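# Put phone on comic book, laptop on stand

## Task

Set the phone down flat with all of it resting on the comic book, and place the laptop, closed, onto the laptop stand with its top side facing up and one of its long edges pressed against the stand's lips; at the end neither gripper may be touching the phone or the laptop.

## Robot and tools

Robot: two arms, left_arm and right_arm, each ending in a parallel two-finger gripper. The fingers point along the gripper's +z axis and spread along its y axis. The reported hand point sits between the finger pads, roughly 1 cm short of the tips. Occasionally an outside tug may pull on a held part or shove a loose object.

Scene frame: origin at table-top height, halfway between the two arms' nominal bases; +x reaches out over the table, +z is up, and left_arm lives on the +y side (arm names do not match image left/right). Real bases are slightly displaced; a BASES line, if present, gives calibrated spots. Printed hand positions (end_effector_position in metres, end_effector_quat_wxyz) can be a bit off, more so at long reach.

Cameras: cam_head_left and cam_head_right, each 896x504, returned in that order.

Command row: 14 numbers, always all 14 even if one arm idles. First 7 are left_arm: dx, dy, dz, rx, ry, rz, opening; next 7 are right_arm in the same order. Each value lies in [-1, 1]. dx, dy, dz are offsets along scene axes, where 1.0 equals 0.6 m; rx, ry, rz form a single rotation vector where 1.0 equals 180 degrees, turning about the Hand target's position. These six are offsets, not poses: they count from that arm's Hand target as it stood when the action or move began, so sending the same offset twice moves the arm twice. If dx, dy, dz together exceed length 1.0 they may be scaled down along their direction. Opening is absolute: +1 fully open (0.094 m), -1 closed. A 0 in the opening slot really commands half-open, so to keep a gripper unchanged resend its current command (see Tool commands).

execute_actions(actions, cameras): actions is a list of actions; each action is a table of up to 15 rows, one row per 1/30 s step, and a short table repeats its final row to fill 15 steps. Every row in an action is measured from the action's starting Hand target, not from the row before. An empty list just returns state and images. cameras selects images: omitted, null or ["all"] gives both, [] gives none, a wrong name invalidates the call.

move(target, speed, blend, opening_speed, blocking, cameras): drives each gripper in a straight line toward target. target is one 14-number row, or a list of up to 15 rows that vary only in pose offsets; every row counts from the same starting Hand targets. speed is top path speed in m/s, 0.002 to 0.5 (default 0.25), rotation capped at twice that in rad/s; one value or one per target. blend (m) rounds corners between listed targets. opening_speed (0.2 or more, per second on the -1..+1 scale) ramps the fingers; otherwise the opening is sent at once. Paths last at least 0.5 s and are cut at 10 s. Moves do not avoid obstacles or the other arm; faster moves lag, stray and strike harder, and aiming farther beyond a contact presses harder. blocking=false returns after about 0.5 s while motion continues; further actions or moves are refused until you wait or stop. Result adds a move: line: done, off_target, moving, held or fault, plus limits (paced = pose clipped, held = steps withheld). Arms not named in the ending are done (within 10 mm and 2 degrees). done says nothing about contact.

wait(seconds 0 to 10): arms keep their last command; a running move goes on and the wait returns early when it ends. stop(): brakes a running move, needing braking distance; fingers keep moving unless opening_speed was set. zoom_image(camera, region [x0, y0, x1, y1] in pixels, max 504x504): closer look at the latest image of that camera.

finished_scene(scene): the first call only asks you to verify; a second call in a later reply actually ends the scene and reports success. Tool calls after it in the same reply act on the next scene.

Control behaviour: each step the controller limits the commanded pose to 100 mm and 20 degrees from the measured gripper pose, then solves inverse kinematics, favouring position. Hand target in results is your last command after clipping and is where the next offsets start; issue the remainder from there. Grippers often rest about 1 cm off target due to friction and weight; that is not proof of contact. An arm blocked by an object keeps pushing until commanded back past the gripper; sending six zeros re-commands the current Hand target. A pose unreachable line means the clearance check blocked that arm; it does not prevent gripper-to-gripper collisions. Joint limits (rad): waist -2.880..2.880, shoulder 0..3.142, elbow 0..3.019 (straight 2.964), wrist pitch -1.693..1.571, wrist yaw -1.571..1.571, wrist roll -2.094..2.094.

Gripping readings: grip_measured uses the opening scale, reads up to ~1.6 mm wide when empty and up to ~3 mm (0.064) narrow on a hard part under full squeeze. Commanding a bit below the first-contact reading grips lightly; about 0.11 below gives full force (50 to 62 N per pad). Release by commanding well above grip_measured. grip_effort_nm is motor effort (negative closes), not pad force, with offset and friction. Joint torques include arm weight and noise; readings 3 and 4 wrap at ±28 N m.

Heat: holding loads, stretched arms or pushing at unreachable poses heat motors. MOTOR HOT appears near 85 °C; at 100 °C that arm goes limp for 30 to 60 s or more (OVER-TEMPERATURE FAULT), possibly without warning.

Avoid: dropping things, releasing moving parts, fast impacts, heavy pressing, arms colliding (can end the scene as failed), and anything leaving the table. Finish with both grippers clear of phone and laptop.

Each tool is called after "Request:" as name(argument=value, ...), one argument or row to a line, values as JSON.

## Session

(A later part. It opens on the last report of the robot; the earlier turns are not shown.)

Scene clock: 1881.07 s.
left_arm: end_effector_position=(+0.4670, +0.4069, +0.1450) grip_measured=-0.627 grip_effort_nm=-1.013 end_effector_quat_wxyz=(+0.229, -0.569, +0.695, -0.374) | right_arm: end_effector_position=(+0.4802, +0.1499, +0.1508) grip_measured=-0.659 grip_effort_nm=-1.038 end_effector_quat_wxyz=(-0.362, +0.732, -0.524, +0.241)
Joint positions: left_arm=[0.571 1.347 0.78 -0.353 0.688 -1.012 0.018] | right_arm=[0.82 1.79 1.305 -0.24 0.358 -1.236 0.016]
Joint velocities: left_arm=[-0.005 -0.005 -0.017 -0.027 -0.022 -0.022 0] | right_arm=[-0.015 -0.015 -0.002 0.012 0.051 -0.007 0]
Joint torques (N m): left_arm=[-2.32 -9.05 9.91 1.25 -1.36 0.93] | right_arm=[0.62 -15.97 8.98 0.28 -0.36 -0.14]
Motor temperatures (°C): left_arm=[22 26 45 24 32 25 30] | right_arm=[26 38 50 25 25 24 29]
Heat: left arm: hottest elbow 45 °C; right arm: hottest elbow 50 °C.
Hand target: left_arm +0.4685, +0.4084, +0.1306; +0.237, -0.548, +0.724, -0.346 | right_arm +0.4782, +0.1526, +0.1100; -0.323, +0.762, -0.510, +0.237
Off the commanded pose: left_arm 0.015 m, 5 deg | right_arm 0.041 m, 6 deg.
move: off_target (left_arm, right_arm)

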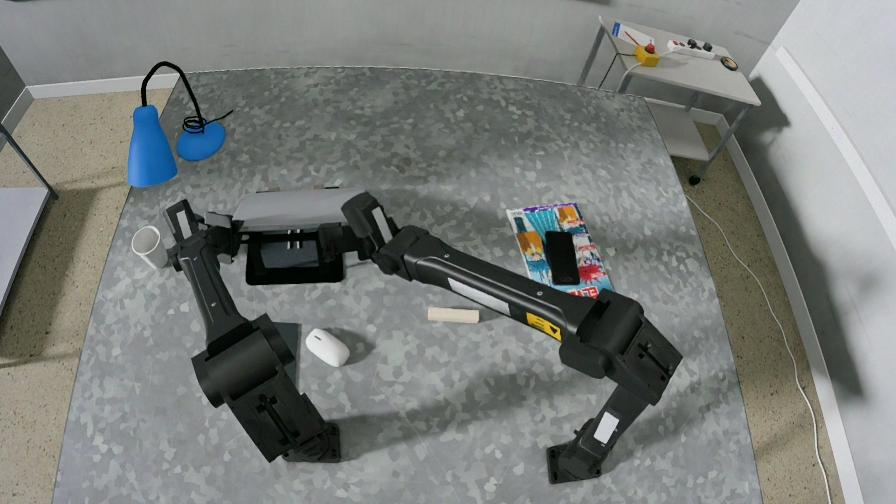

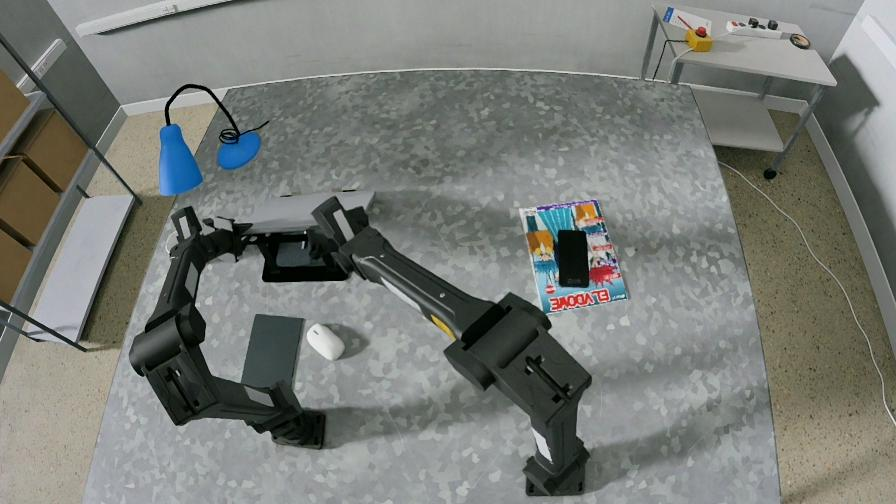

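Request:
move(
  target=[0.064,0,-0.02,0.0,0.0,0,-0.85,0.07,-0.005,0.023,0,0,0,-0.85],
  speed=0.04,
)

Request:
zoom_image(
  camera="cam_head_left",
  region=[170, 130, 390, 290],
)

Request:
zoom_image(
  camera="cam_head_right",
  region=[170, 130, 420, 300],
)

Scene clock: 1889.47 s.
left_arm: end_effector_position=(+0.4967, +0.4046, +0.1320) grip_measured=-0.627 grip_effort_nm=-1.009 end_effector_quat_wxyz=(+0.229, -0.571, +0.695, -0.373) | right_arm: end_effector_position=(+0.5113, +0.1485, +0.1410) grip_measured=-0.659 grip_effort_nm=-1.038 end_effector_quat_wxyz=(-0.353, +0.738, -0.526, +0.232)
Joint positions: left_arm=[0.523 1.428 0.816 -0.278 0.655 -1.063 0.018] | right_arm=[0.775 1.852 1.379 -0.27 0.31 -1.26 0.016]
Joint velocities: left_arm=[0.005 -0.024 -0.012 0.007 0.037 -0.022 0.001] | right_arm=[-0.005 0.005 -0.007 -0.012 0.022 -0.037 0]
Joint torques (N m): left_arm=[-2.61 -8.88 11.97 1.07 -1.32 0.95] | right_arm=[-0.15 -18.32 11.25 -0.2 -0.11 -0.31]
Motor temperatures (°C): left_arm=[22 26 44 24 32 25 30] | right_arm=[26 37 50 25 25 24 29]
Heat: left arm: hottest elbow 44 °C; right arm: hottest elbow 50 °C.
Hand target: left_arm +0.5069, +0.4080, +0.1189; +0.237, -0.548, +0.724, -0.346 | right_arm +0.5205, +0.1489, +0.1239; -0.323, +0.761, -0.510, +0.237
Off the commanded pose: left_arm 0.017 m, 5 deg | right_arm 0.019 m, 5 deg.
move: off_target (left_arm, right_arm)

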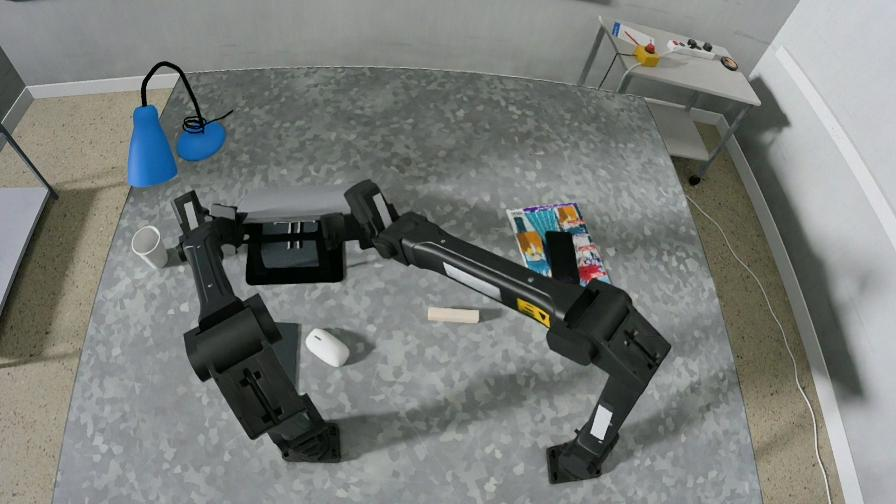

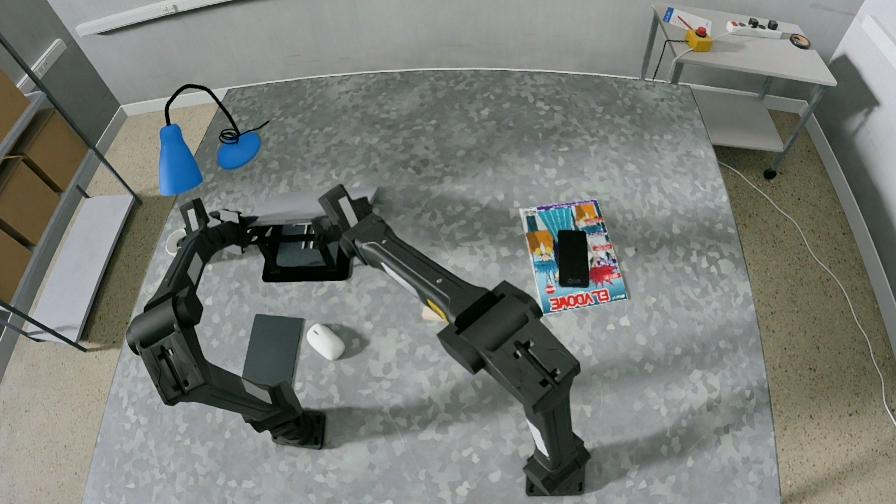

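Scaled by 2.291.

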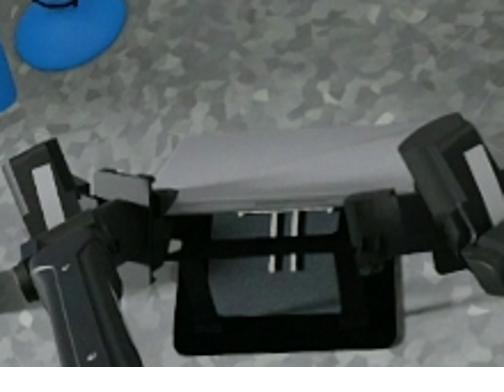

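Scaled by 2.016.

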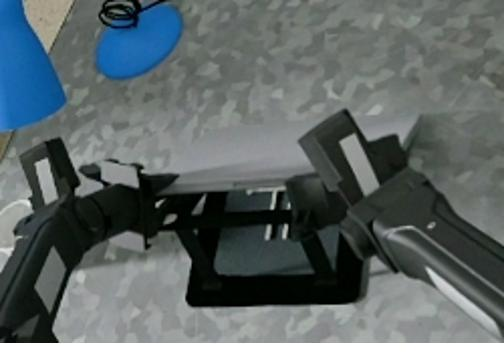

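Request:
move(
  target=[
    [-0.02,0,0.12,0,0,0,-0.85,-0.02,0,0.12,0,0,0,-0.85],
    [-0.12,0,0.14,0.0,0.0,0,-0.85,-0.12,0,0.14,0,0,0,-0.85],
  ],
  speed=0.06,
)

Request:
zoom_image(
  camera="cam_head_left",
  region=[170, 130, 390, 290],
)

Request:
zoom_image(
  camera="cam_head_right",
  region=[170, 130, 420, 300],
)

Scene clock: 1904.20 s.
left_arm: end_effector_position=(+0.4349, +0.4050, +0.1636) grip_measured=-0.627 grip_effort_nm=-1.009 end_effector_quat_wxyz=(+0.180, -0.603, +0.696, -0.346) | right_arm: end_effector_position=(+0.4569, +0.1491, +0.1738) grip_measured=-0.659 grip_effort_nm=-1.038 end_effector_quat_wxyz=(-0.310, +0.749, -0.543, +0.218)
Joint positions: left_arm=[0.599 1.269 0.825 -0.621 0.651 -0.974 0.018] | right_arm=[0.844 1.753 1.384 -0.493 0.355 -1.171 0.016]
Joint velocities: left_arm=[-0.005 -0.005 -0.002 -0.002 -0.037 -0.022 0] | right_arm=[0.005 -0.005 0.012 0.012 0.022 0.022 -0.001]
Joint torques (N m): left_arm=[0.15 -15.85 11.79 1.1 0.89 1.09] | right_arm=[1.55 -24.82 8.79 0.87 0.73 -0.46]
Motor temperatures (°C): left_arm=[22 26 45 24 32 25 30] | right_arm=[26 37 51 25 25 24 29]
Heat: left arm: hottest elbow 45 °C; right arm: hottest elbow 51 °C.
Hand target: left_arm +0.4352, +0.4092, +0.2022; +0.237, -0.548, +0.724, -0.345 | right_arm +0.4486, +0.1507, +0.2079; -0.322, +0.762, -0.510, +0.236
Off the commanded pose: left_arm 0.039 m, 10 deg | right_arm 0.035 m, 5 deg.
move: off_target (left_arm, right_arm)

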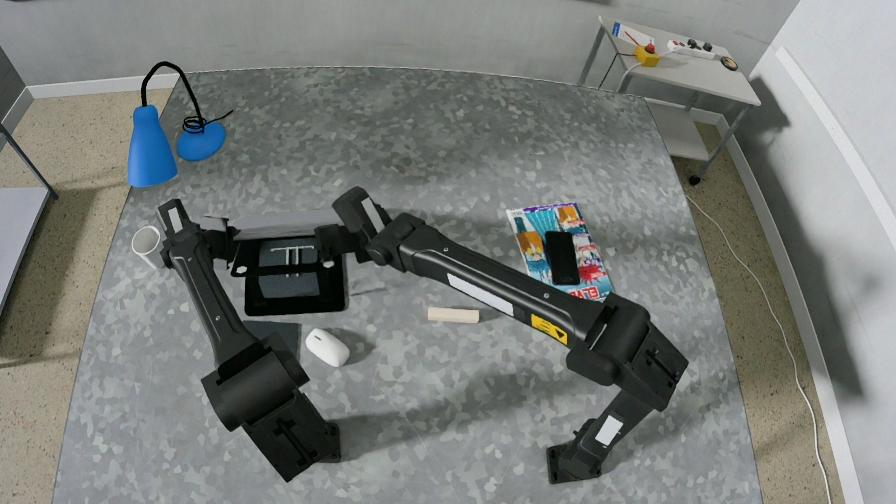

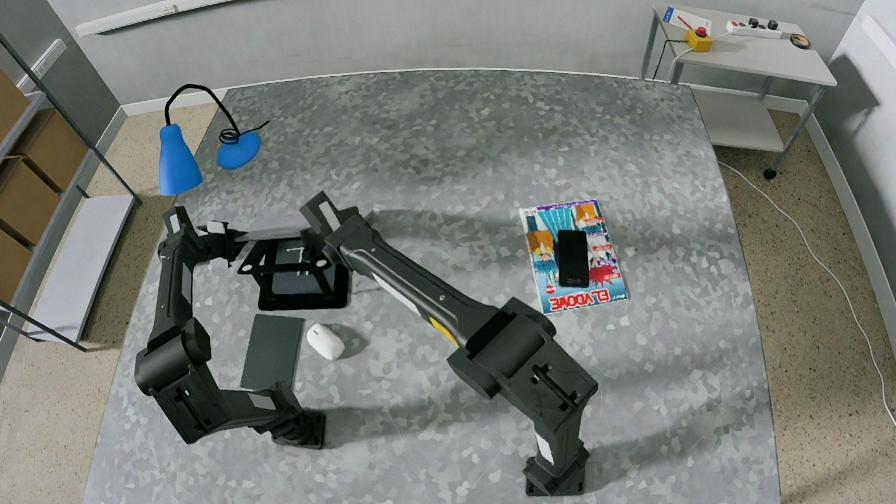

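Scaled by 2.291.

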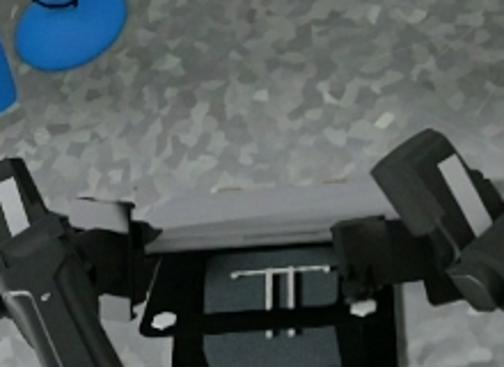

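Scaled by 2.016.

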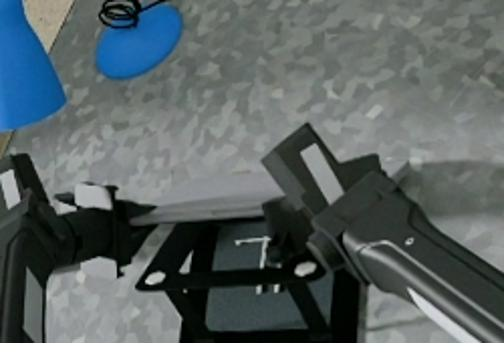

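Request:
zoom_image(
  camera="cam_head_left",
  region=[290, 180, 380, 300],
)

Request:
zoom_image(
  camera="cam_head_right",
  region=[290, 180, 380, 300],
)

Request:
zoom_image(
  camera="cam_head_left",
  region=[190, 180, 290, 300],
)

Request:
zoom_image(
  camera="cam_head_right",
  region=[190, 180, 290, 300],
)

Scaled by 4.200.

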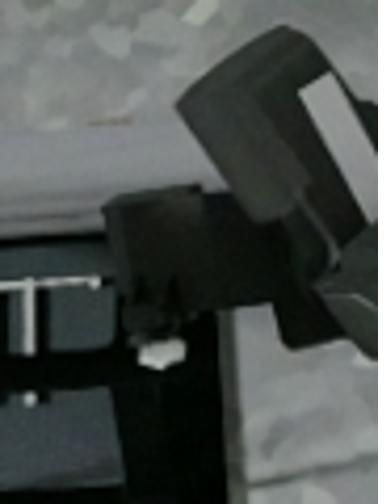

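Scaled by 4.200.

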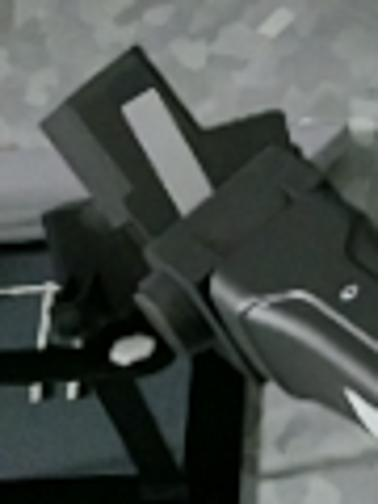

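Scaled by 4.200.

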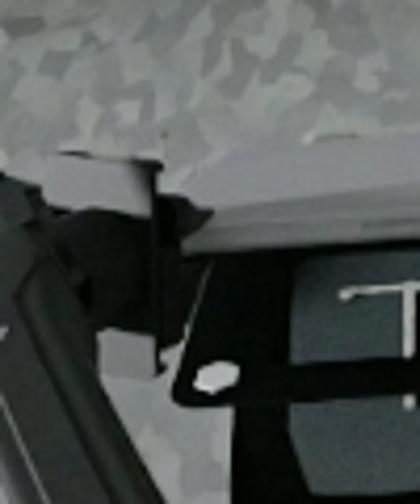

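Scaled by 4.200.

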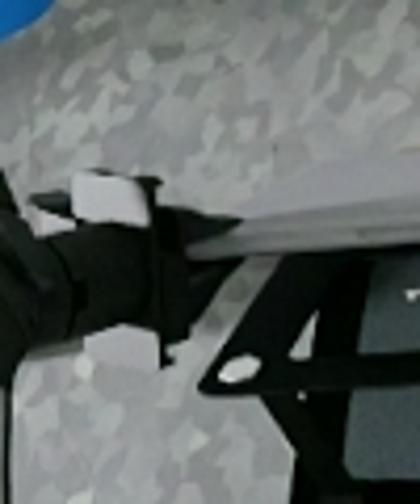

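Request:
move(
  target=[0,0,0.08,0,0,0,-0.85,0,0,0.08,0,0,0,-0.85],
  speed=0.05,
)

Request:
zoom_image(
  camera="cam_head_left",
  region=[150, 130, 410, 330],
)

Request:
zoom_image(
  camera="cam_head_right",
  region=[150, 130, 410, 330],
)

Scene clock: 1955.77 s.
left_arm: end_effector_position=(+0.4135, +0.3924, +0.1775) grip_measured=-0.627 grip_effort_nm=-1.004 end_effector_quat_wxyz=(+0.155, -0.613, +0.696, -0.340) | right_arm: end_effector_position=(+0.4387, +0.1350, +0.1898) grip_measured=-0.660 grip_effort_nm=-1.038 end_effector_quat_wxyz=(-0.285, +0.758, -0.547, +0.212)
Joint positions: left_arm=[0.603 1.205 0.828 -0.75 0.646 -0.963 0.018] | right_arm=[0.851 1.702 1.384 -0.605 0.355 -1.156 0.016]
Joint velocities: left_arm=[-0.005 0.005 0.007 0.007 0.007 -0.081 0] | right_arm=[-0.005 -0.005 -0.017 -0.002 -0.037 0.007 0.001]
Joint torques (N m): left_arm=[-1.08 -14.45 19.81 0.77 1.06 1.01] | right_arm=[1.2 -23.36 14.27 0.53 0.84 -0.6]
Motor temperatures (°C): left_arm=[22 27 45 24 32 26 30] | right_arm=[26 44 47 25 26 25 29]
Heat: left arm: hottest elbow 45 °C; right arm: hottest elbow 47 °C.
Hand target: left_arm +0.4353, +0.4093, +0.2501; +0.237, -0.548, +0.724, -0.346 | right_arm +0.4486, +0.1511, +0.2560; -0.322, +0.762, -0.510, +0.237
Off the commanded pose: left_arm 0.078 m, 12 deg | right_arm 0.069 m, 7 deg.
move: off_target (left_arm, right_arm)

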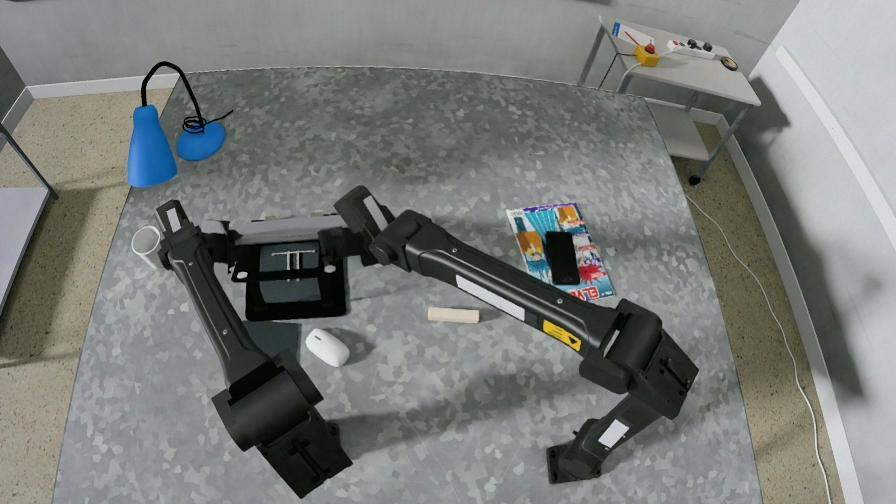

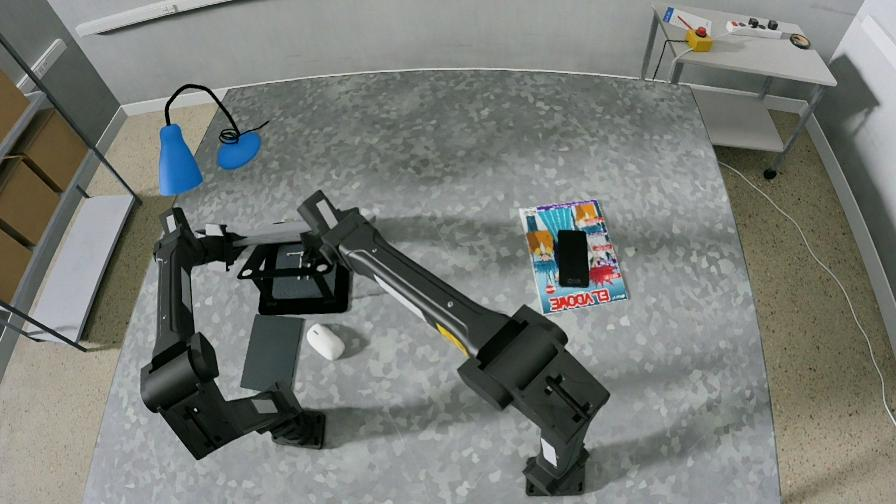

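Scaled by 1.938.

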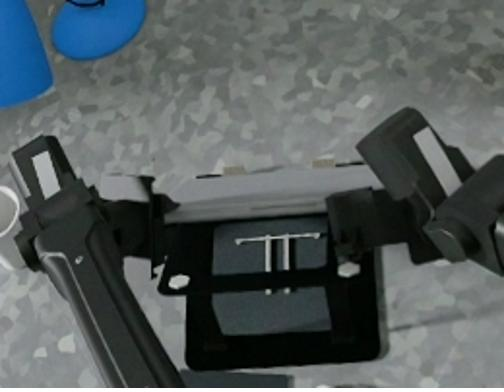

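Scaled by 1.938.

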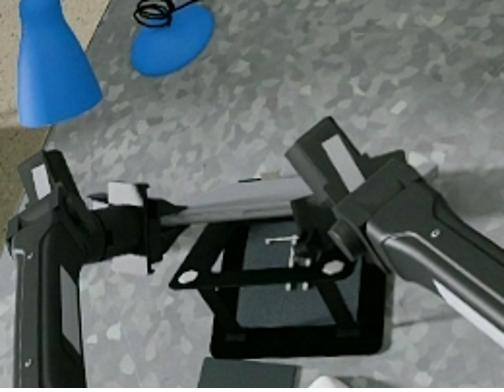

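Request:
move(
  target=[-0.084,-0.02,-0.142,0,0,0,-0.85,-0.073,-0.02,-0.135,0,0,0,-0.85],
  speed=0.06,
)

Request:
zoom_image(
  camera="cam_head_left",
  region=[150, 130, 410, 330],
)

Request:
zoom_image(
  camera="cam_head_right",
  region=[150, 130, 410, 330],
)

Scene clock: 1979.63 s.
left_arm: end_effector_position=(+0.3905, +0.3956, +0.1593) grip_measured=-0.627 grip_effort_nm=-1.004 end_effector_quat_wxyz=(+0.202, -0.590, +0.694, -0.360) | right_arm: end_effector_position=(+0.4136, +0.1382, +0.1686) grip_measured=-0.659 grip_effort_nm=-1.038 end_effector_quat_wxyz=(-0.324, +0.745, -0.537, +0.228)
Joint positions: left_arm=[0.67 1.148 0.696 -0.604 0.713 -0.906 0.018] | right_arm=[0.896 1.665 1.234 -0.41 0.401 -1.146 0.016]
Joint velocities: left_arm=[-0.015 0.005 0.002 0.002 -0.007 -0.037 0.001] | right_arm=[-0.005 -0.005 -0.002 -0.012 0.022 -0.051 -0.001]
Joint torques (N m): left_arm=[0.15 -11.34 8.83 1.5 0.11 1.16] | right_arm=[1.49 -20.48 7.61 1.22 0.3 -0.33]
Motor temperatures (°C): left_arm=[22 26 48 24 32 26 30] | right_arm=[26 43 52 25 26 25 29]
Heat: left arm: hottest elbow 48 °C; right arm: hottest elbow 52 °C.
Hand target: left_arm +0.3846, +0.3978, +0.1650; +0.237, -0.548, +0.725, -0.345 | right_arm +0.4042, +0.1394, +0.1750; -0.322, +0.762, -0.510, +0.236
Off the commanded pose: left_arm 0.008 m, 7 deg | right_arm 0.011 m, 4 deg.
move: off_target (left_arm, right_arm)

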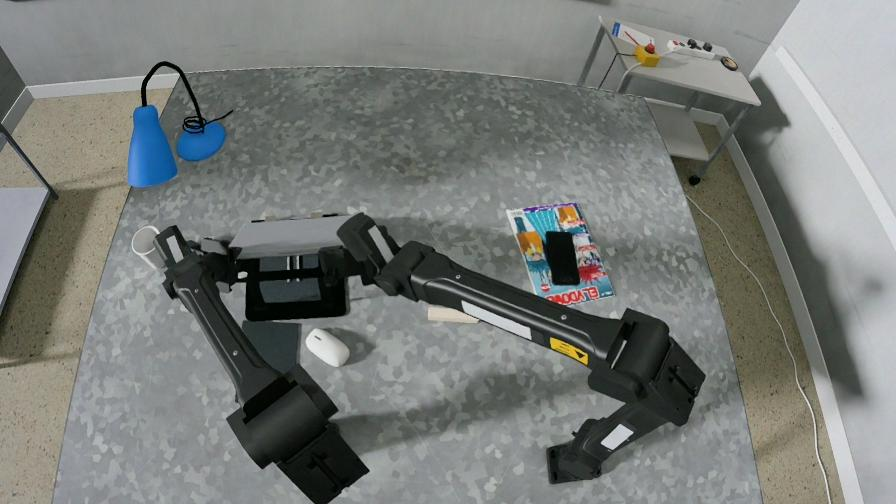

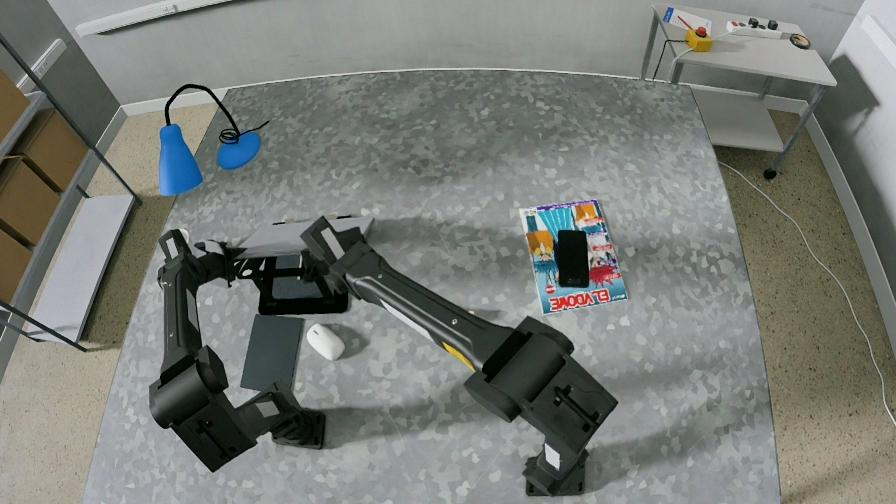

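Scaled by 1.938.

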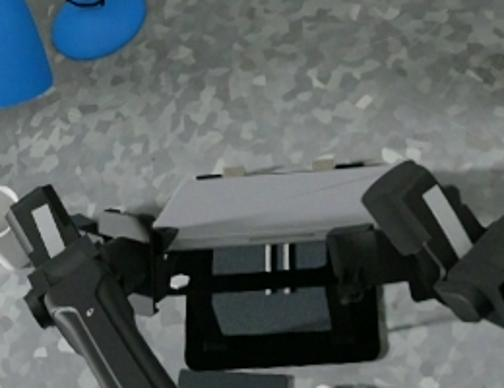

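Scaled by 1.938.

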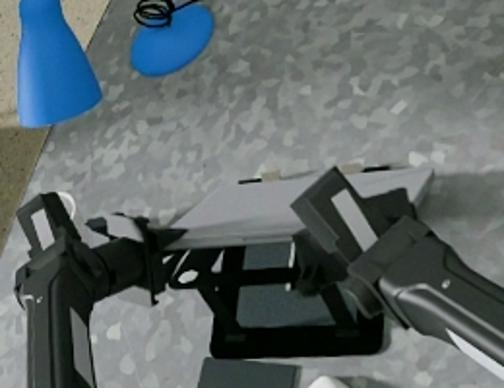

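Request:
move(
  target=[-0.04,0,-0.045,-0.005,-0.015,0,-0.85,-0.045,0,-0.055,0.009,-0.026,0,-0.85],
  speed=0.05,
)

Request:
zoom_image(
  camera="cam_head_left",
  region=[150, 130, 410, 330],
)

Request:
zoom_image(
  camera="cam_head_right",
  region=[150, 130, 410, 330],
)

Scene clock: 1984.27 s.
left_arm: end_effector_position=(+0.3710, +0.3952, +0.1413) grip_measured=-0.627 grip_effort_nm=-1.009 end_effector_quat_wxyz=(+0.225, -0.569, +0.690, -0.386) | right_arm: end_effector_position=(+0.3913, +0.1377, +0.1490) grip_measured=-0.659 grip_effort_nm=-1.038 end_effector_quat_wxyz=(-0.365, +0.725, -0.524, +0.258)
Joint positions: left_arm=[0.736 1.134 0.601 -0.51 0.802 -0.844 0.018] | right_arm=[0.945 1.647 1.095 -0.194 0.484 -1.155 0.016]
Joint velocities: left_arm=[0.015 -0.005 0.002 -0.007 -0.022 0.037 -0.001] | right_arm=[-0.015 -0.005 0.002 0.017 -0.022 -0.007 0]
Joint torques (N m): left_arm=[-0.5 -9.88 8.03 1.22 -0.36 1.03] | right_arm=[2.02 -18.37 6.43 1.03 0.04 -0.19]
Motor temperatures (°C): left_arm=[22 27 47 24 31 26 30] | right_arm=[26 42 51 25 26 25 29]
Heat: left arm: hottest elbow 47 °C; right arm: hottest elbow 51 °C.
Hand target: left_arm +0.3605, +0.3977, +0.1378; +0.249, -0.541, +0.716, -0.364 | right_arm +0.3772, +0.1396, +0.1423; -0.353, +0.747, -0.499, +0.261
Off the commanded pose: left_arm 0.011 m, 6 deg | right_arm 0.016 m, 4 deg.
move: off_target (left_arm, right_arm)

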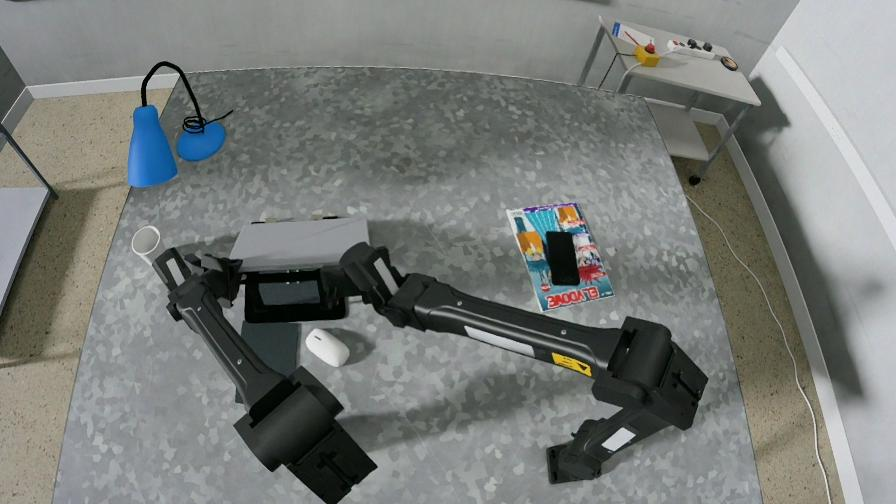

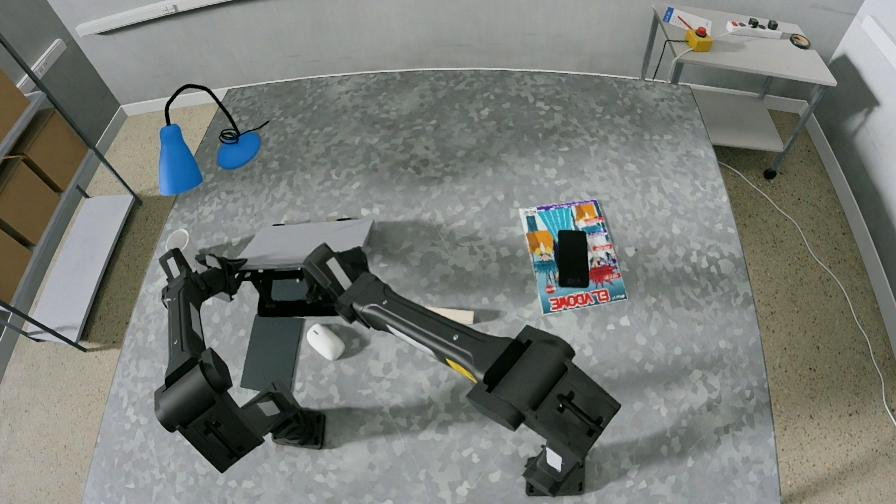

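Scaled by 1.938.

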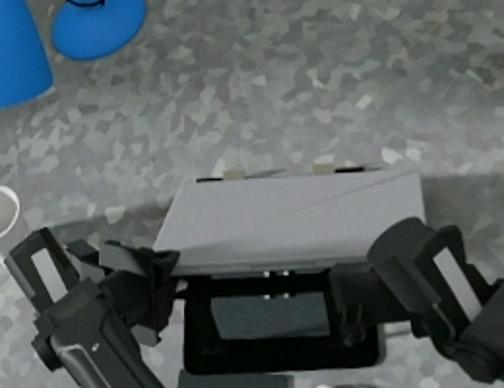

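Scaled by 1.938.

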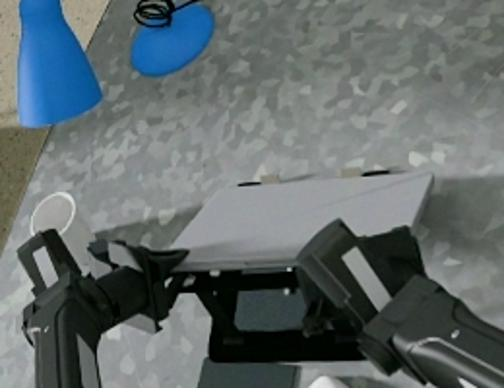

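Request:
move(
  target=[0,0,-0.03,-0.004,-0.013,0,-0.85,-0.005,0,-0.03,0.005,-0.015,0,-0.85],
  speed=0.05,
)

Request:
zoom_image(
  camera="cam_head_left",
  region=[200, 190, 400, 330],
)

Request:
zoom_image(
  camera="cam_head_right",
  region=[200, 190, 400, 330],
)

Scene clock: 1988.57 s.
left_arm: end_effector_position=(+0.3722, +0.3961, +0.1408) grip_measured=-0.631 grip_effort_nm=-1.004 end_effector_quat_wxyz=(+0.250, -0.552, +0.687, -0.401) | right_arm: end_effector_position=(+0.3865, +0.1382, +0.1437) grip_measured=-0.659 grip_effort_nm=-1.033 end_effector_quat_wxyz=(-0.392, +0.710, -0.520, +0.266)
Joint positions: left_arm=[0.749 1.134 0.568 -0.419 0.844 -0.844 0.017] | right_arm=[0.958 1.647 1.04 -0.075 0.508 -1.159 0.016]
Joint velocities: left_arm=[-0.005 -0.005 -0.012 -0.002 0.081 0.066 0] | right_arm=[-0.015 -0.015 -0.017 -0.027 0.051 -0.007 -0.001]
Joint torques (N m): left_arm=[-0.15 -6.77 6.35 1.92 -0.4 1.07] | right_arm=[1.85 -16.09 6.42 1.31 0.19 -0.31]
Motor temperatures (°C): left_arm=[22 27 46 24 31 26 30] | right_arm=[26 42 50 25 26 25 29]
Heat: left arm: hottest elbow 46 °C; right arm: hottest elbow 50 °C.
Hand target: left_arm +0.3605, +0.3975, +0.1199; +0.260, -0.535, +0.709, -0.379 | right_arm +0.3741, +0.1396, +0.1244; -0.371, +0.738, -0.493, +0.274
Off the commanded pose: left_arm 0.024 m, 4 deg | right_arm 0.023 m, 5 deg.
move: off_target (left_arm, right_arm)

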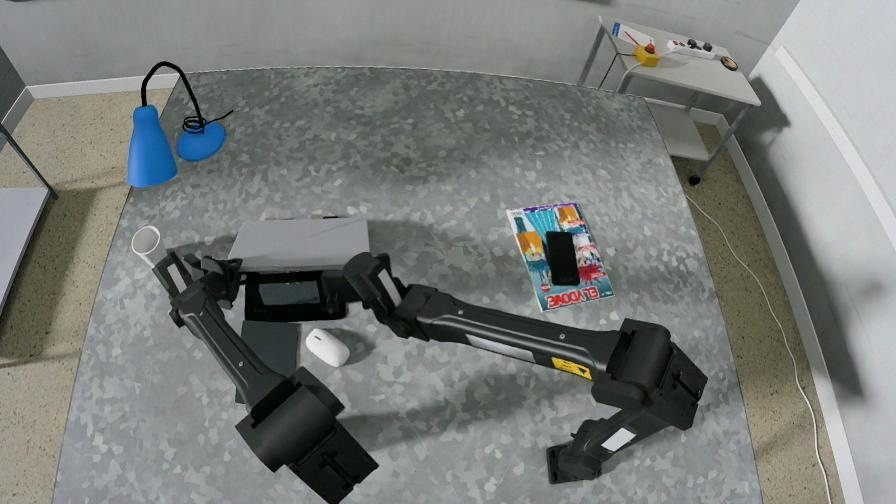

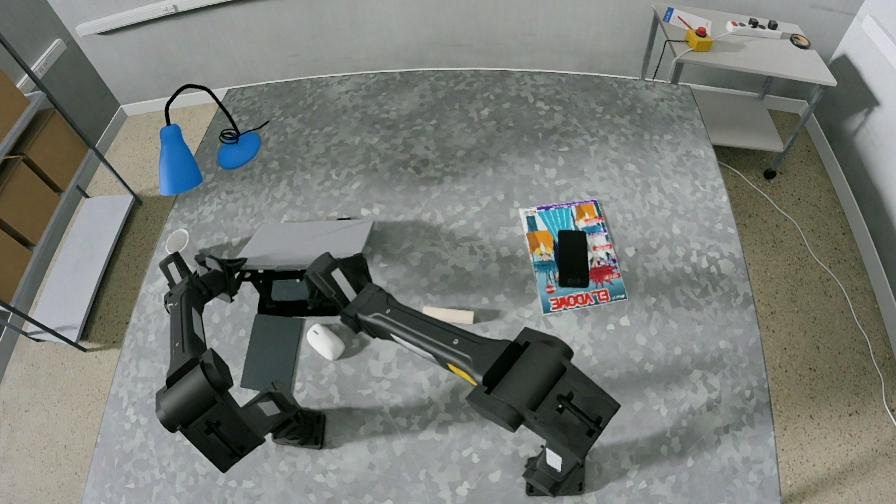

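Scaled by 2.520.

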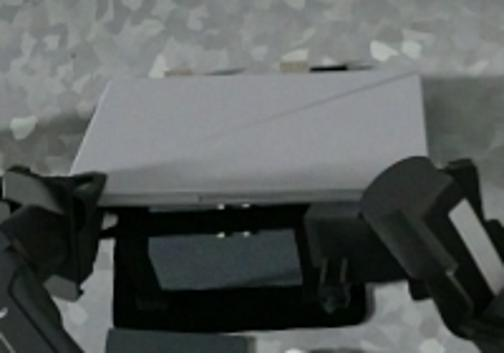

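Scaled by 2.520.

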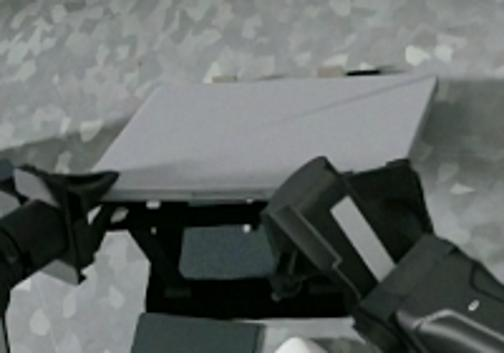

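Request:
move(
  target=[0.005,0,0.015,0.009,0.026,0,-0.85,0,0,0.0,-0.012,0.034,0,-0.85],
  speed=0.05,
)

Request:
zoom_image(
  camera="cam_head_left",
  region=[200, 190, 400, 330],
)

Request:
zoom_image(
  camera="cam_head_right",
  region=[200, 190, 400, 330],
)

Scene clock: 1992.60 s.
left_arm: end_effector_position=(+0.3677, +0.3962, +0.1384) grip_measured=-0.631 grip_effort_nm=-1.009 end_effector_quat_wxyz=(+0.236, -0.568, +0.691, -0.381) | right_arm: end_effector_position=(+0.3831, +0.1379, +0.1427) grip_measured=-0.659 grip_effort_nm=-1.043 end_effector_quat_wxyz=(-0.363, +0.729, -0.524, +0.250)
Joint positions: left_arm=[0.742 1.123 0.582 -0.484 0.796 -0.839 0.017] | right_arm=[0.954 1.643 1.078 -0.193 0.474 -1.143 0.016]
Joint velocities: left_arm=[-0.005 -0.005 -0.007 -0.017 0.081 0.022 0.002] | right_arm=[-0.015 -0.005 -0.022 -0.002 0.051 0.022 0]
Joint torques (N m): left_arm=[-2.43 -7.53 10.18 -0.39 -1.67 1.08] | right_arm=[1.08 -15.97 8.69 -0.62 -0.62 -0.08]
Motor temperatures (°C): left_arm=[22 26 46 24 31 26 30] | right_arm=[26 41 50 25 26 25 29]
Heat: left arm: hottest elbow 46 °C; right arm: hottest elbow 50 °C.
Hand target: left_arm +0.3634, +0.3977, +0.1288; +0.238, -0.547, +0.724, -0.347 | right_arm +0.3740, +0.1396, +0.1241; -0.330, +0.758, -0.507, +0.243
Off the commanded pose: left_arm 0.011 m, 6 deg | right_arm 0.020 m, 5 deg.
move: off_target (left_arm, right_arm)

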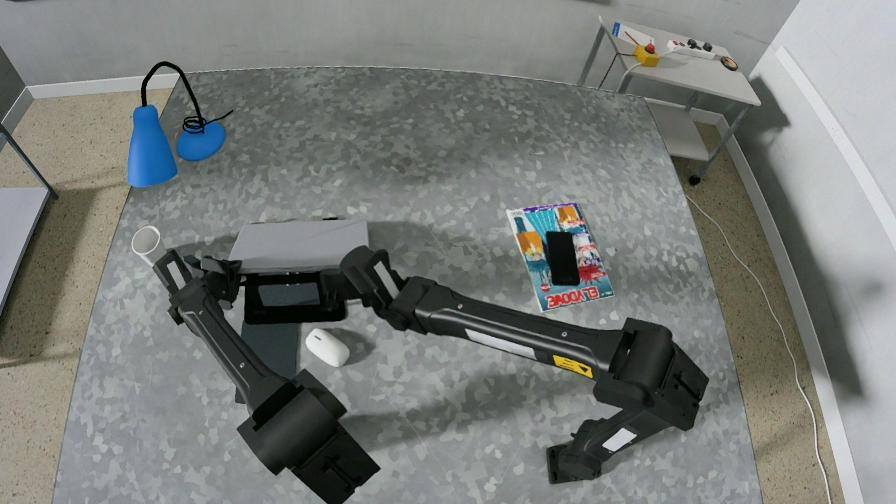

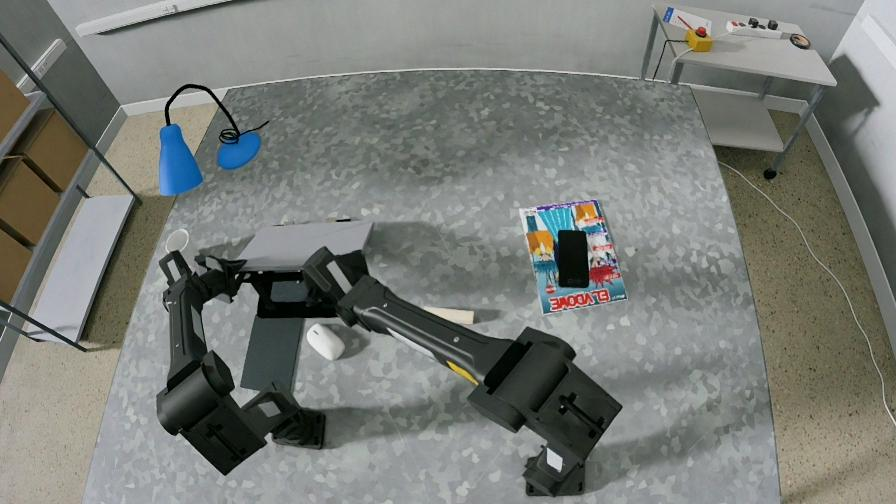

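Scaled by 2.520.

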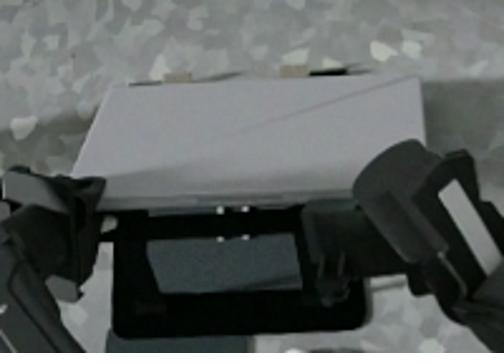

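Scaled by 2.520.

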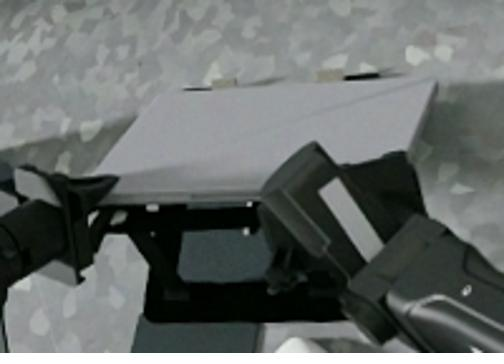

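Request:
move(
  target=[0.005,0,0.015,0.007,0.021,0,-0.85,0.01,0,0.005,-0.012,0.036,0,-0.85],
  speed=0.05,
)

Request:
zoom_image(
  camera="cam_head_left",
  region=[200, 190, 400, 330],
)

Request:
zoom_image(
  camera="cam_head_right",
  region=[200, 190, 400, 330],
)

Scene clock: 1998.90 s.
left_arm: end_effector_position=(+0.3702, +0.3963, +0.1439) grip_measured=-0.621 grip_effort_nm=-1.009 end_effector_quat_wxyz=(+0.218, -0.580, +0.699, -0.358) | right_arm: end_effector_position=(+0.3873, +0.1379, +0.1519) grip_measured=-0.655 grip_effort_nm=-1.038 end_effector_quat_wxyz=(-0.328, +0.748, -0.534, +0.218)
Joint positions: left_arm=[0.716 1.12 0.626 -0.569 0.735 -0.84 0.018] | right_arm=[0.93 1.642 1.16 -0.366 0.402 -1.12 0.016]
Joint velocities: left_arm=[-0.005 -0.015 0.012 0.007 -0.066 -0.066 0.001] | right_arm=[-0.005 -0.005 -0.002 -0.002 -0.037 -0.051 0]
Joint torques (N m): left_arm=[-1.55 -7.12 11.06 -0.34 -1.97 1.08] | right_arm=[0.91 -14.97 9.5 -0.99 -0.7 -0.03]
Motor temperatures (°C): left_arm=[22 26 45 24 32 26 30] | right_arm=[26 41 49 25 26 25 29]
Heat: left arm: hottest elbow 45 °C; right arm: hottest elbow 49 °C.
Hand target: left_arm +0.3665, +0.3979, +0.1377; +0.221, -0.555, +0.735, -0.320 | right_arm +0.3802, +0.1396, +0.1270; -0.287, +0.777, -0.521, +0.209
Off the commanded pose: left_arm 0.007 m, 7 deg | right_arm 0.026 m, 6 deg.
move: off_target (left_arm, right_arm)

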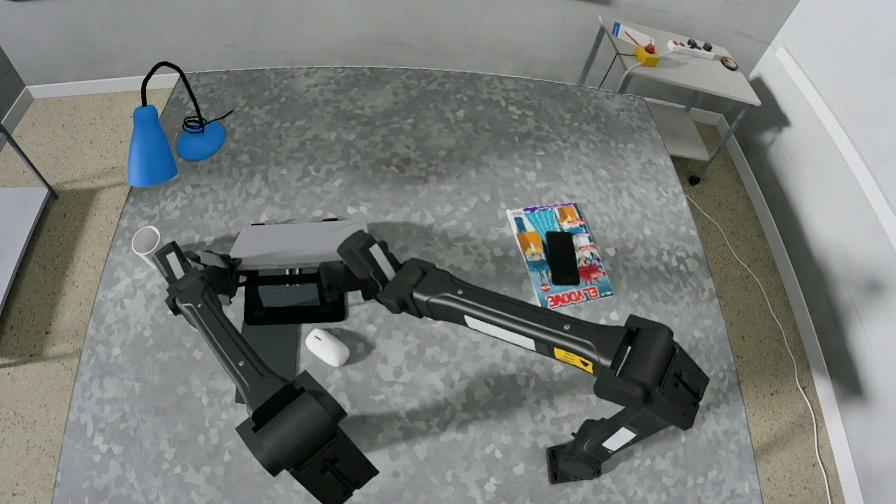

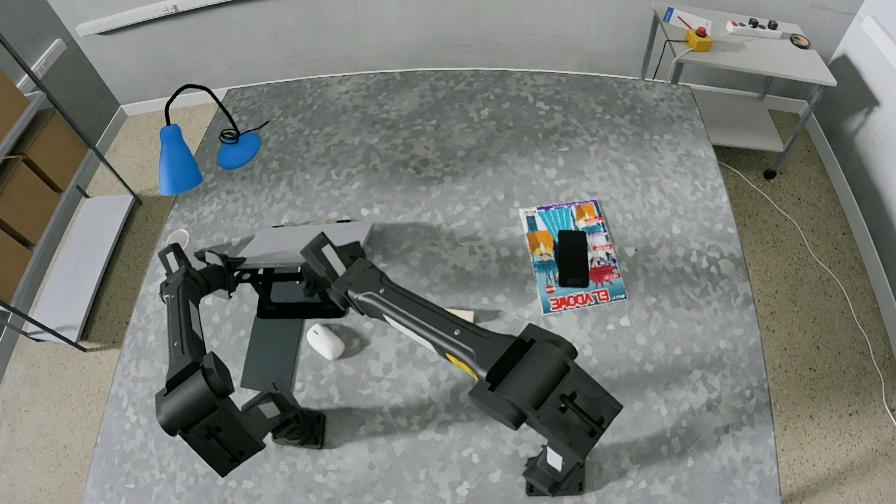

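Scaled by 2.520.

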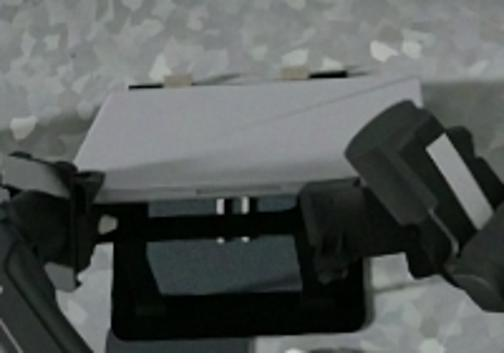

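Scaled by 2.520.

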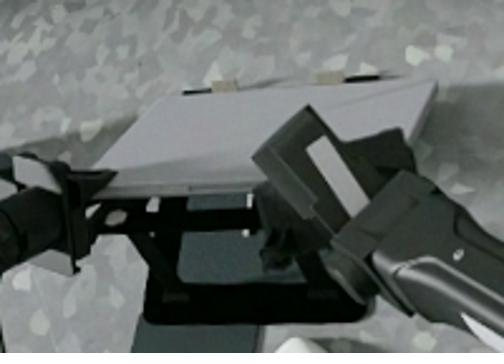

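Request:
move(
  target=[-0.01,0,-0.03,-0.005,-0.014,0,-0.85,-0.018,0,-0.03,0.009,-0.028,0,-0.85],
  speed=0.04,
)

Request:
zoom_image(
  camera="cam_head_left",
  region=[200, 190, 400, 330],
)

Request:
zoom_image(
  camera="cam_head_right",
  region=[200, 190, 400, 330],
)

Scene clock: 2003.57 s.
left_arm: end_effector_position=(+0.3706, +0.3956, +0.1414) grip_measured=-0.621 grip_effort_nm=-1.009 end_effector_quat_wxyz=(+0.229, -0.571, +0.697, -0.368) | right_arm: end_effector_position=(+0.3885, +0.1382, +0.1482) grip_measured=-0.655 grip_effort_nm=-1.038 end_effector_quat_wxyz=(-0.357, +0.731, -0.531, +0.239)
Joint positions: left_arm=[0.722 1.121 0.605 -0.522 0.759 -0.838 0.018] | right_arm=[0.94 1.642 1.107 -0.241 0.448 -1.13 0.016]
Joint velocities: left_arm=[0.005 0.005 -0.012 -0.007 -0.007 -0.051 0] | right_arm=[-0.024 -0.005 -0.022 0.002 -0.037 -0.037 0]
Joint torques (N m): left_arm=[-0.32 -7.06 7.39 0.95 -1.03 1.17] | right_arm=[2.2 -14.68 6.04 0.69 -0.12 -0.06]
Motor temperatures (°C): left_arm=[22 26 45 24 33 26 30] | right_arm=[26 41 49 25 26 25 29]
Heat: left arm: hottest elbow 45 °C; right arm: hottest elbow 49 °C.
Hand target: left_arm +0.3604, +0.3978, +0.1199; +0.232, -0.550, +0.728, -0.338 | right_arm +0.3693, +0.1397, +0.1091; -0.320, +0.763, -0.510, +0.236
Off the commanded pose: left_arm 0.024 m, 5 deg | right_arm 0.044 m, 6 deg.
move: off_target (left_arm, right_arm)

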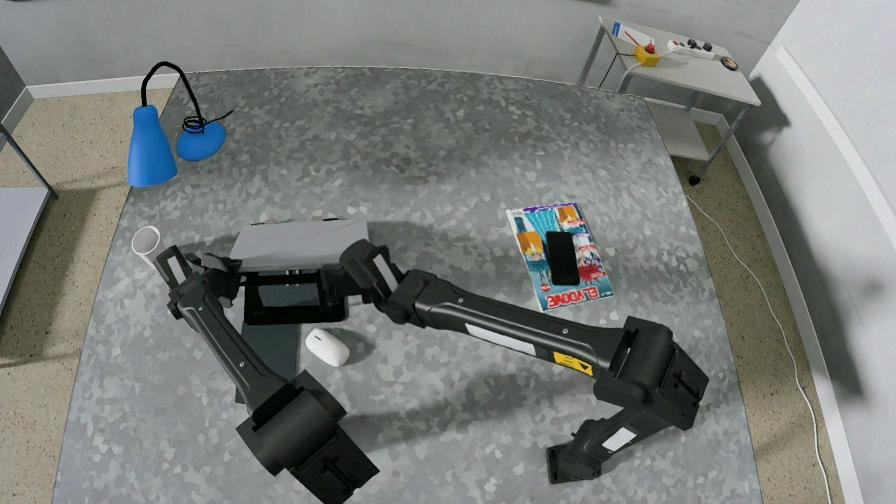

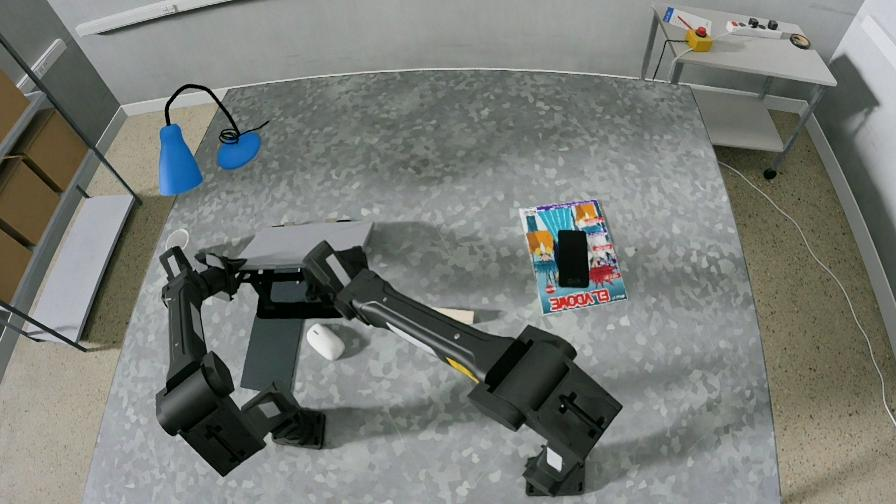

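Scaled by 2.520.

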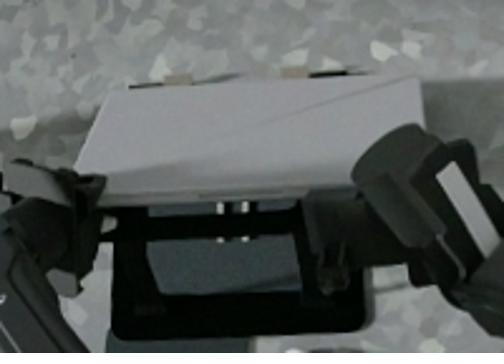

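Scaled by 2.520.

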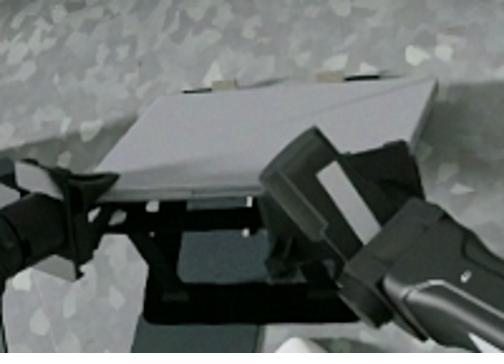

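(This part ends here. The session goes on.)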